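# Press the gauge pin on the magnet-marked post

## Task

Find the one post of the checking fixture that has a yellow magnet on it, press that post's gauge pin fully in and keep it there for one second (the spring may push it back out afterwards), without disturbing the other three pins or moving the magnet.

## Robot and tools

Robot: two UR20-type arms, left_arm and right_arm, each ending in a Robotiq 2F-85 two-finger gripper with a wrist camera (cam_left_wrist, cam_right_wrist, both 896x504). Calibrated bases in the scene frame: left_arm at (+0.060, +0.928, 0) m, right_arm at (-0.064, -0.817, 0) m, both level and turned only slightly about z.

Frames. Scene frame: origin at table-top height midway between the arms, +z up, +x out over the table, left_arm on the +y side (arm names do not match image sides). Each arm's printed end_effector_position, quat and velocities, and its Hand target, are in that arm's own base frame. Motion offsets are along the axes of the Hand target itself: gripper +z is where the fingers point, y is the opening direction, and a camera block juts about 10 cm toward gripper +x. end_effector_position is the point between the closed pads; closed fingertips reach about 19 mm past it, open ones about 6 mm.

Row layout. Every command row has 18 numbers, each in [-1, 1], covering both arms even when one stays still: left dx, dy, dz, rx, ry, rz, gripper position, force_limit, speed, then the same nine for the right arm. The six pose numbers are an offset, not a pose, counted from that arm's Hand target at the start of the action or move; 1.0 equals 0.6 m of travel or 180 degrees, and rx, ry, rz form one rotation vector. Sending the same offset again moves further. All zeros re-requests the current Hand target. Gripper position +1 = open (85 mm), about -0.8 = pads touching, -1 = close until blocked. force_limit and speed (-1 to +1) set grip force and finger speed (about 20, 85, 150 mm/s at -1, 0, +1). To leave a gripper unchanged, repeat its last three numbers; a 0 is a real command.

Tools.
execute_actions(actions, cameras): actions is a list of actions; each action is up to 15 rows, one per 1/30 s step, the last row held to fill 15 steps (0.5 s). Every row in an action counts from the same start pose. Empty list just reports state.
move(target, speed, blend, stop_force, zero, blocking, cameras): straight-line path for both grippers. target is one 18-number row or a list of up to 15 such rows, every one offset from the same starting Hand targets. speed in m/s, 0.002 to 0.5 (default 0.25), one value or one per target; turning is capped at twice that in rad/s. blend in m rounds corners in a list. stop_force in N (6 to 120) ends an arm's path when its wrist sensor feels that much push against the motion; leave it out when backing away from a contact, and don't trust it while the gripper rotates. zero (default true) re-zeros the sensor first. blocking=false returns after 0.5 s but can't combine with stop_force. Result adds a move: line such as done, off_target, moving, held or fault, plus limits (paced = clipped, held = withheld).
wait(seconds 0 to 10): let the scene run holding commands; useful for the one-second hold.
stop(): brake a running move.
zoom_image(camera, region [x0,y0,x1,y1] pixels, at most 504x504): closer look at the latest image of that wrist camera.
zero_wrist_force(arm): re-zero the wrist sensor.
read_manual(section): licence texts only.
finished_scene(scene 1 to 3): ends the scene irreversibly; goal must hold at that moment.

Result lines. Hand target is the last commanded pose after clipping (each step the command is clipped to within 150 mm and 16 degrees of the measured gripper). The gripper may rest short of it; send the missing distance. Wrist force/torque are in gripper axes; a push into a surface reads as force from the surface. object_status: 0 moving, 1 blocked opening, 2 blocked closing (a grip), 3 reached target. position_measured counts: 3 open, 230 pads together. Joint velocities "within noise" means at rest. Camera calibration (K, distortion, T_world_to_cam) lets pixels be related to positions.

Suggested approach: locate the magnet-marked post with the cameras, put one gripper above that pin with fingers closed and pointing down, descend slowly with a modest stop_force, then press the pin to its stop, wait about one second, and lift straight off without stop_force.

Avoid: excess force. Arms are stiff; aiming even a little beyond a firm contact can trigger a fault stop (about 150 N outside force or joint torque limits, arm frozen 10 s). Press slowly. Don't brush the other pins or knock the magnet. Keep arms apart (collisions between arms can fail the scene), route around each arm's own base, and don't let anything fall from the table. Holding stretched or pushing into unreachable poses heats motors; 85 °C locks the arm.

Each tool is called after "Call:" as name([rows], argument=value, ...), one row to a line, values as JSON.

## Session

Call:
execute_actions(actions=[])

Scene clock: 0.00 s.
left_arm: end_effector_position=(+0.3071, -0.4220, +0.1602) position_measured=3 object_status=3 end_effector_quat_wxyz=(+0.066, +0.956, -0.074, +0.275) | right_arm: end_effector_position=(+0.4900, -0.3027, +0.2369) position_measured=3 object_status=3 end_effector_quat_wxyz=(+0.548, -0.467, -0.511, -0.471)
Joint positions: left_arm=[-1.763 -1.739 2.857 -2.766 -1.003 1.555] | right_arm=[2.511 -2.074 -2.06 -2.212 2.389 -0.015]
Joint velocities: within noise
Joint torques (N m): no reading
Motor temperatures (°C): left_arm=[24 35 26 38 34 33] | right_arm=[28 35 35 36 33 38]
Wrist force (N): no reading
Wrist torque (N m): no reading
Wrist force, peak (N): no reading
Hand target: left_arm +0.3071, -0.4220, +0.1602; +0.066, +0.956, -0.074, +0.275 | right_arm +0.4900, -0.3027, +0.2369; +0.548, -0.467, -0.511, -0.471
Tool commands: left_gripper/position=+1.0 left_gripper/force_limit=+1.0 left_gripper/speed=+1.0 right_gripper/position=+1.0 right_gripper/force_limit=+1.0 right_gripper/speed=+1.0
camera_calibration:
cam_left_wrist: T_world_to_cam=[[-0.28582, -0.958098, 0.0188461, -0.302738], [-0.929608, 0.272438, -0.248207, 0.463446], [0.232673, -0.088462, -0.968524, 0.172418], [0, 0, 0, 1]] pos_world=[0.304177, -0.40106, 0.287727]
cam_right_wrist: T_world_to_cam=[[0.978975, 0.0561564, -0.196097, -0.399582], [-0.174547, -0.266833, -0.947805, 0.238781], [-0.10555, 0.962105, -0.251421, 0.530503], [0, 0, 0, 1]] pos_world=[0.488854, -0.424245, 0.281341]

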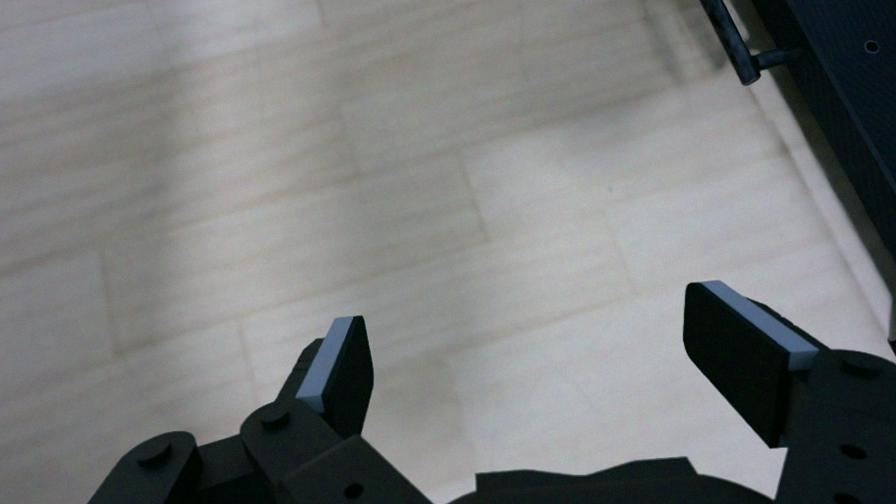

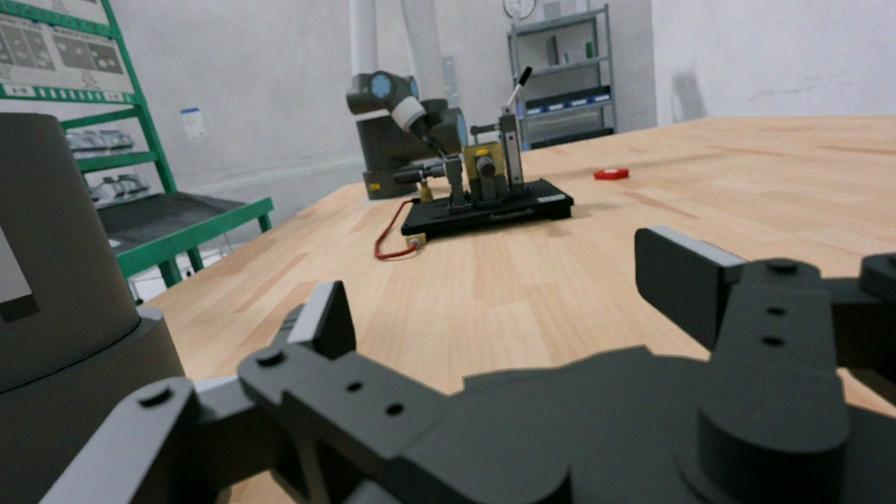

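Call:
zoom_image(camera="cam_right_wrist", region=[370, 60, 600, 260])

Scaled by 2.191 from the camera's 896x504 image, which has a finer 1280x720 frame.

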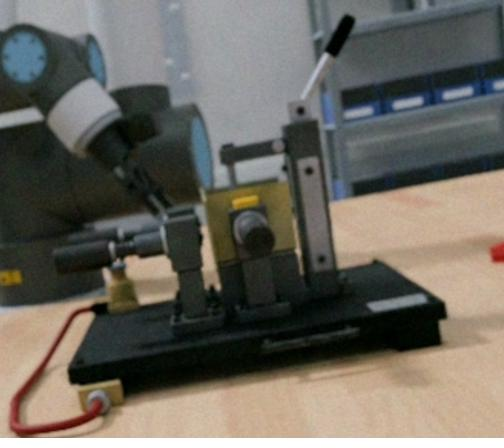

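Call:
move(target=[0,0,0,0,0,0,1,1,1,0.105,0.003,1.0,-0.0643,-0.141,-0.1255,-1,1,1], cameras=["cam_right_wrist"], speed=0.4)

Scene clock: 5.53 s.
left_arm: end_effector_position=(+0.3071, -0.4220, +0.1602) position_measured=3 object_status=3 end_effector_quat_wxyz=(+0.066, +0.956, -0.074, +0.275) | right_arm: end_effector_position=(+0.4225, +0.2882, +0.3253) position_measured=234 object_status=3 end_effector_quat_wxyz=(-0.500, +0.311, +0.638, +0.496)
Joint positions: left_arm=[-1.763 -1.739 2.857 -2.766 -1.003 1.555] | right_arm=[3.472 -1.67 -2.647 -1.022 3.131 0.616]
Joint velocities: within noise
Joint torques (N m): left_arm=[4.54 -11 -56.56 -8.79 2.9 -0.82] | right_arm=[13.97 76.36 56.96 13.89 0.28 4.55]
Motor temperatures (°C): left_arm=[24 35 26 38 34 33] | right_arm=[28 35 35 36 33 38]
Wrist force (N): left_arm=[0.1 0.3 0.3] | right_arm=[0.2 -0.3 0.5]
Wrist torque (N m): left_arm=[0.03 -0.02 0.00] | right_arm=[-0.13 -0.05 0.12]
Wrist force, peak (N): left_arm=[-0.2 0.4 0.7] | right_arm=[0.0 1.4 4.7]
Hand target: left_arm +0.3071, -0.4220, +0.1602; +0.066, +0.956, -0.074, +0.275 | right_arm +0.4218, +0.2902, +0.3254; -0.398, +0.405, +0.650, +0.506
Off the commanded pose: left_arm 0.000 m, 0 deg | right_arm 0.002 m, 34 deg; orientation clipped.
move: off_target (right_arm); limits=paced
camera_calibration:
cam_right_wrist: T_world_to_cam=[[0.952042, 0.259339, 0.162356, -0.513128], [0.224343, -0.230856, -0.946771, 0.289288], [-0.208054, 0.937789, -0.277965, 0.036082], [0, 0, 0, 1]] pos_world=[0.431127, 0.16602, 0.367228]
Images, in order (width x height): cam_right_wrist 896x504.

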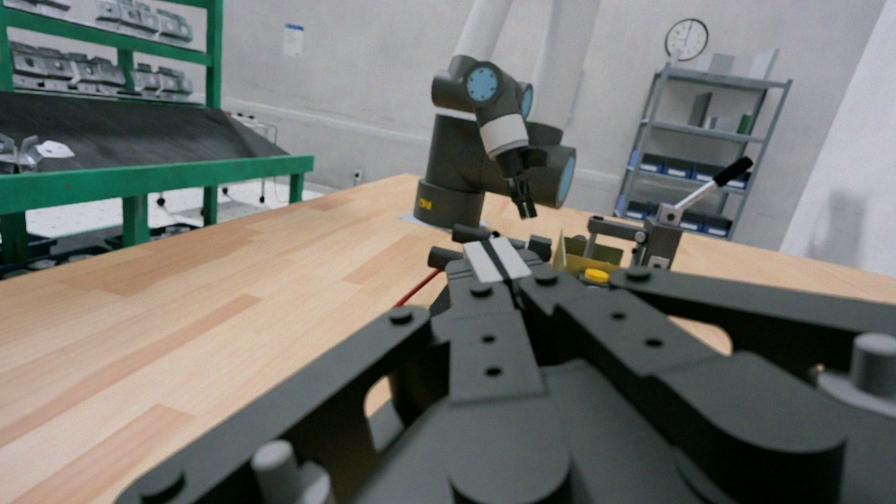

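Call:
move(target=[0,0,0,0,0,0,1,1,1,-0.093,0.099,0.421,0.0249,-0.4496,0.1541,-1,1,1], cameras=["cam_right_wrist"], speed=0.3)

Scene clock: 9.70 s.
left_arm: end_effector_position=(+0.3071, -0.4220, +0.1602) position_measured=3 object_status=3 end_effector_quat_wxyz=(+0.066, +0.956, -0.074, +0.275) | right_arm: end_effector_position=(+0.4696, +0.5401, +0.2501) position_measured=234 object_status=3 end_effector_quat_wxyz=(+0.000, +0.750, +0.661, +0.000)
Joint positions: left_arm=[-1.763 -1.739 2.857 -2.766 -1.003 1.555] | right_arm=[4.281 -1.581 -2.339 -0.792 1.571 2.837]
Joint velocities: within noise
Joint torques (N m): left_arm=[10.57 -9.28 -63.4 -7.48 3.83 -0.92] | right_arm=[19.63 48.45 91.66 7.23 -4.76 7.6]
Motor temperatures (°C): left_arm=[24 35 26 38 34 33] | right_arm=[28 35 35 36 33 38]
Wrist force (N): left_arm=[-0.1 0.1 0.8] | right_arm=[-0.6 1.7 2.3]
Wrist torque (N m): left_arm=[0.01 0.01 0.00] | right_arm=[1.48 0.04 -0.58]
Wrist force, peak (N): left_arm=[-0.1 0.1 0.8] | right_arm=[1.5 1.1 2.6]
Hand target: left_arm +0.3071, -0.4220, +0.1602; +0.066, +0.956, -0.074, +0.275 | right_arm +0.4696, +0.5402, +0.2501; +0.000, +0.751, +0.661, +0.000
Off the commanded pose: left_arm 0.000 m, 0 deg | right_arm 0.000 m, 0 deg.
move: done; limits=paced
camera_calibration:
cam_right_wrist: T_world_to_cam=[[0.95542, -0.286756, 0.0703106, -0.294724], [-0.294749, -0.912498, 0.283671, 0.569825], [-0.0171861, -0.291749, -0.95634, 0.532806], [0, 0, 0, 1]] pos_world=[0.458697, 0.590896, 0.368623]
Images, in order (width x height): cam_right_wrist 896x504.

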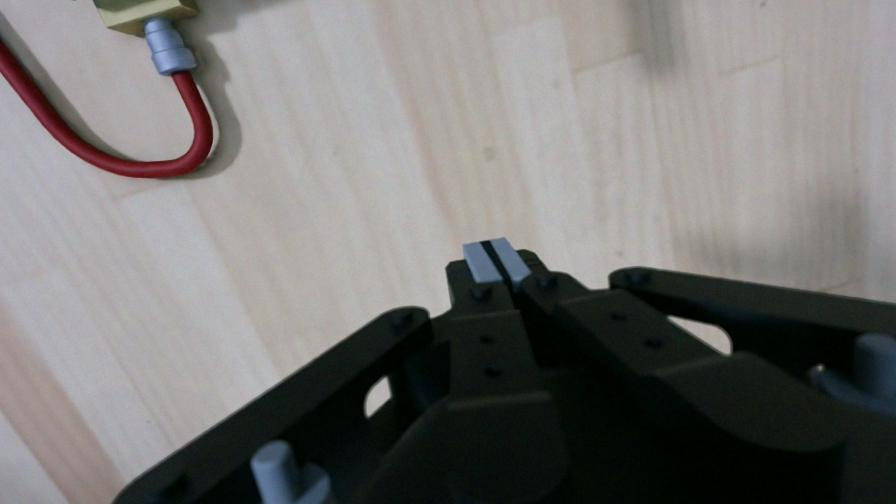

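Call:
move(target=[0,0,0,0,0,0,1,1,1,0.09,0,0.126,0,0,0,-1,1,1], cameras=["cam_right_wrist"], speed=0.15)

Scene clock: 10.97 s.
left_arm: end_effector_position=(+0.3071, -0.4220, +0.1602) position_measured=3 object_status=3 end_effector_quat_wxyz=(+0.066, +0.956, -0.074, +0.275) | right_arm: end_effector_position=(+0.4764, +0.5936, +0.1746) position_measured=234 object_status=3 end_effector_quat_wxyz=(+0.000, +0.751, +0.661, +0.000)
Joint positions: left_arm=[-1.763 -1.739 2.857 -2.766 -1.003 1.555] | right_arm=[4.303 -1.722 -2.334 -0.656 1.571 2.859]
Joint velocities: within noise
Joint torques (N m): left_arm=[10.15 -5.06 -63.5 -6.61 3.91 -1.38] | right_arm=[17.67 68.03 82.88 13.65 -2.79 5.62]
Motor temperatures (°C): left_arm=[24 35 26 38 34 33] | right_arm=[28 35 35 36 33 38]
Wrist force (N): left_arm=[-0.1 -0.2 0.6] | right_arm=[0.2 3.0 1.9]
Wrist torque (N m): left_arm=[-0.05 0.01 0.00] | right_arm=[1.61 -0.09 -0.52]
Wrist force, peak (N): left_arm=[-0.4 0.5 0.5] | right_arm=[1.0 2.6 3.6]
Hand target: left_arm +0.3071, -0.4220, +0.1602; +0.066, +0.956, -0.074, +0.275 | right_arm +0.4764, +0.5937, +0.1745; +0.000, +0.751, +0.661, +0.000
Off the commanded pose: left_arm 0.000 m, 0 deg | right_arm 0.000 m, 0 deg.
move: done
camera_calibration:
cam_right_wrist: T_world_to_cam=[[0.955403, -0.286808, 0.0703285, -0.280544], [-0.294802, -0.912434, 0.283825, 0.64206], [-0.0172333, -0.2919, -0.956293, 0.476499], [0, 0, 0, 1]] pos_world=[0.465525, 0.644465, 0.293171]
Images, in order (width x height): cam_right_wrist 896x504.

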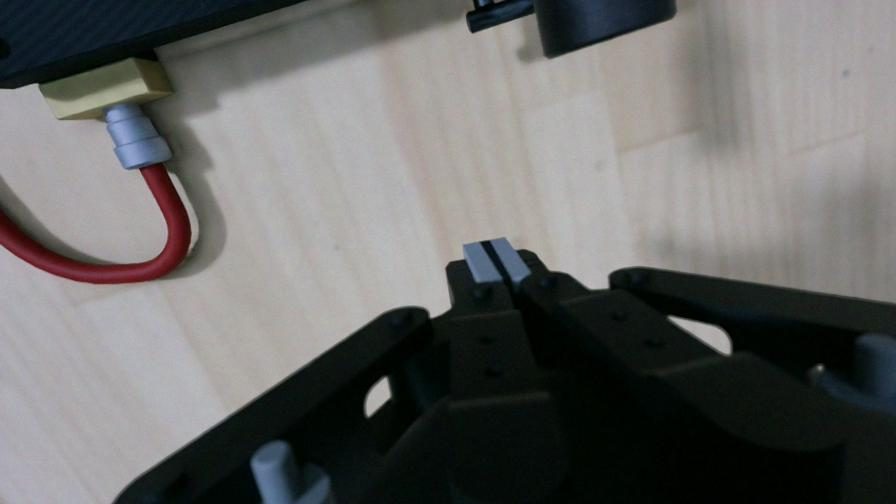

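Call:
move(target=[0,0,0,0,0,0,1,1,1,0.05,0.057,0,0,0,-0.032,-1,1,1], cameras=["cam_right_wrist"], speed=0.1)

Scene clock: 12.40 s.
left_arm: end_effector_position=(+0.3071, -0.4220, +0.1602) position_measured=3 object_status=3 end_effector_quat_wxyz=(+0.066, +0.956, -0.074, +0.275) | right_arm: end_effector_position=(+0.5141, +0.6191, +0.1745) position_measured=234 object_status=3 end_effector_quat_wxyz=(+0.000, +0.716, +0.698, +0.000)
Joint positions: left_arm=[-1.763 -1.739 2.857 -2.766 -1.003 1.555] | right_arm=[4.272 -1.766 -2.276 -0.67 1.571 2.727]
Joint velocities: within noise
Joint torques (N m): left_arm=[11.27 -6.97 -63.16 -6.92 4.29 -1.21] | right_arm=[-16.88 80.63 86.55 5.76 4.77 -8.67]
Motor temperatures (°C): left_arm=[24 35 26 38 34 33] | right_arm=[28 35 35 36 33 38]
Wrist force (N): left_arm=[0.3 0.2 0.4] | right_arm=[-0.7 2.1 1.7]
Wrist torque (N m): left_arm=[0.01 -0.06 0.00] | right_arm=[1.34 0.05 -0.40]
Wrist force, peak (N): left_arm=[-0.1 0.7 0.3] | right_arm=[0.1 3.3 1.5]
Hand target: left_arm +0.3071, -0.4220, +0.1602; +0.066, +0.956, -0.074, +0.275 | right_arm +0.5142, +0.6192, +0.1745; +0.000, +0.716, +0.698, +0.000
Off the commanded pose: left_arm 0.000 m, 0 deg | right_arm 0.000 m, 0 deg.
move: done
camera_calibration:
cam_right_wrist: T_world_to_cam=[[0.979331, -0.189619, 0.0703987, -0.38172], [-0.201899, -0.937375, 0.28384, 0.644128], [0.0121685, -0.292187, -0.956284, 0.469513], [0, 0, 0, 1]] pos_world=[0.498165, 0.668593, 0.293031]
Images, in order (width x height): cam_right_wrist 896x504.

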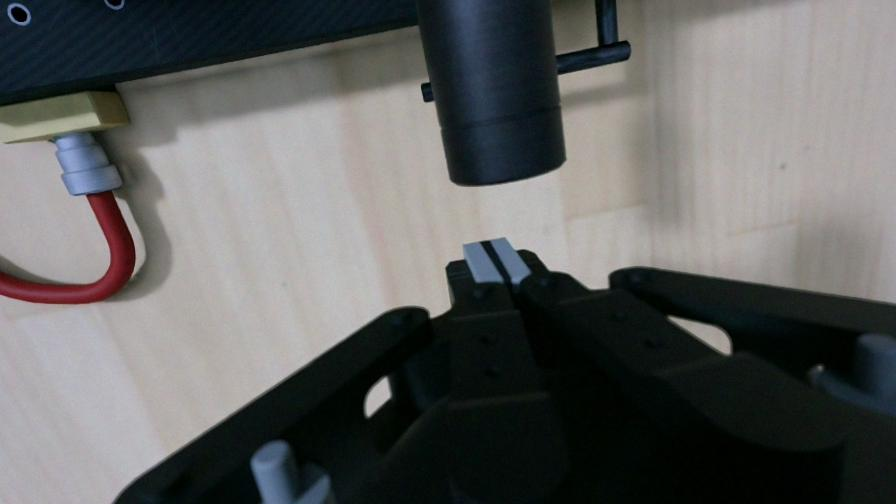

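Call:
move([
  [0,0,0,0,0,0,1,1,1,0.017,0,0,0,0,0,-1,1,1],
  [0,0,0,0,0,0,1,1,1,0.1,0,0,0,0,0,-1,1,1],
], cameras=["cam_right_wrist"], speed=[0.05, 0.013], stop_force=50)

Call:
wait(seconds=0.9, cameras=[])

Scene clock: 16.37 s.
left_arm: end_effector_position=(+0.3071, -0.4220, +0.1602) position_measured=3 object_status=3 end_effector_quat_wxyz=(+0.066, +0.956, -0.074, +0.275) | right_arm: end_effector_position=(+0.5152, +0.6586, +0.1745) position_measured=234 object_status=3 end_effector_quat_wxyz=(+0.000, +0.716, +0.698, +0.000)
Joint positions: left_arm=[-1.763 -1.739 2.857 -2.766 -1.003 1.555] | right_arm=[4.291 -1.796 -2.234 -0.682 1.571 2.747]
Joint velocities: within noise
Joint torques (N m): left_arm=[11.8 -7.19 -67.24 -8.46 3.54 -1.06] | right_arm=[3.82 140.86 95.59 25.17 10.8 -6.97]
Motor temperatures (°C): left_arm=[24 35 26 38 34 33] | right_arm=[28 35 35 36 33 38]
Wrist force (N): left_arm=[0.0 0.2 0.4] | right_arm=[-37.5 6.7 12.2]
Wrist torque (N m): left_arm=[0.02 0.00 0.00] | right_arm=[1.38 -0.11 -0.55]
Wrist force, peak (N): left_arm=[0.3 0.5 0.4] | right_arm=[-72.5 4.1 -13.4]
Hand target: left_arm +0.3071, -0.4220, +0.1602; +0.066, +0.956, -0.074, +0.275 | right_arm +0.5152, +0.6586, +0.1745; +0.000, +0.716, +0.698, +0.000 (not the last commanded pose)
Off the commanded pose: left_arm 0.000 m, 0 deg | right_arm 0.021 m, 0 deg.
move: contact (right_arm); path passed 1 of 2 targets
camera_calibration:
cam_right_wrist: T_world_to_cam=[[0.979366, -0.189462, 0.0703282, -0.375381], [-0.201728, -0.9374, 0.283877, 0.68129], [0.0121419, -0.292207, -0.956278, 0.481039], [0, 0, 0, 1]] pos_world=[0.49923, 0.708084, 0.293004]
Images, in order (width x height): cam_right_wrist 896x504.

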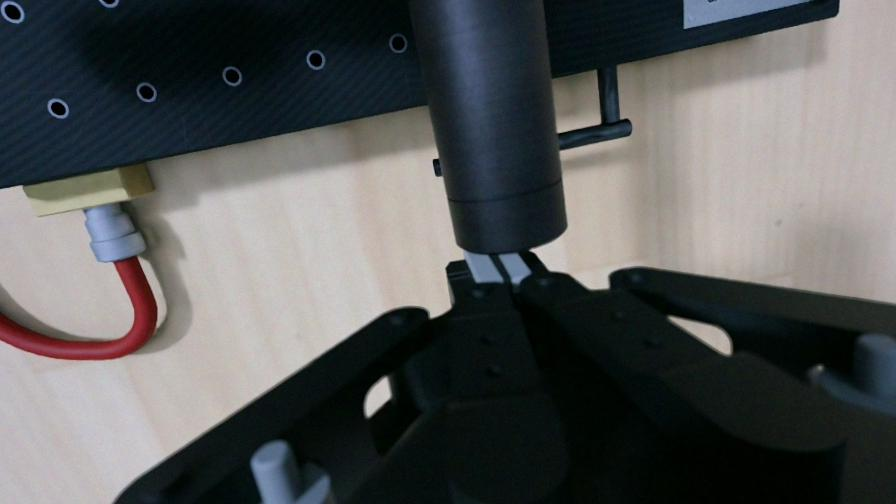

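Scene clock: 17.27 s.
left_arm: end_effector_position=(+0.3071, -0.4220, +0.1602) position_measured=3 object_status=3 end_effector_quat_wxyz=(+0.066, +0.956, -0.074, +0.275) | right_arm: end_effector_position=(+0.5152, +0.6586, +0.1745) position_measured=234 object_status=3 end_effector_quat_wxyz=(+0.000, +0.716, +0.698, +0.000)
Joint positions: left_arm=[-1.763 -1.739 2.857 -2.766 -1.003 1.555] | right_arm=[4.291 -1.796 -2.234 -0.682 1.571 2.747]
Joint velocities: within noise
Joint torques (N m): left_arm=[13.04 -3.01 -69.71 -8.53 4.46 -0.66] | right_arm=[1.58 139.78 98.61 20.53 8.9 -7.34]
Motor temperatures (°C): left_arm=[24 35 26 38 34 33] | right_arm=[28 35 35 36 33 38]
Wrist force (N): left_arm=[0.2 0.2 0.3] | right_arm=[-37.3 6.3 12.0]
Wrist torque (N m): left_arm=[0.02 -0.03 0.00] | right_arm=[1.40 -0.12 -0.56]
Wrist force, peak (N): left_arm=[0.0 0.5 0.5] | right_arm=[-37.9 6.7 12.0]
Hand target: left_arm +0.3071, -0.4220, +0.1602; +0.066, +0.956, -0.074, +0.275 | right_arm +0.5152, +0.6586, +0.1745; +0.000, +0.716, +0.698, +0.000 (not the last commanded pose)
Tool commands: left_gripper/position=+1.0 left_gripper/force_limit=+1.0 left_gripper/speed=+1.0 right_gripper/position=-1.0 right_gripper/force_limit=+1.0 right_gripper/speed=+1.0
Off the commanded pose: left_arm 0.000 m, 0 deg | right_arm 0.021 m, 0 deg.
wait: 0.90 s; at rest by 0.17 s
No camera images: "cameras" was empty.

Call:
finished_scene(scene=3)

The scene is finished: the task was done.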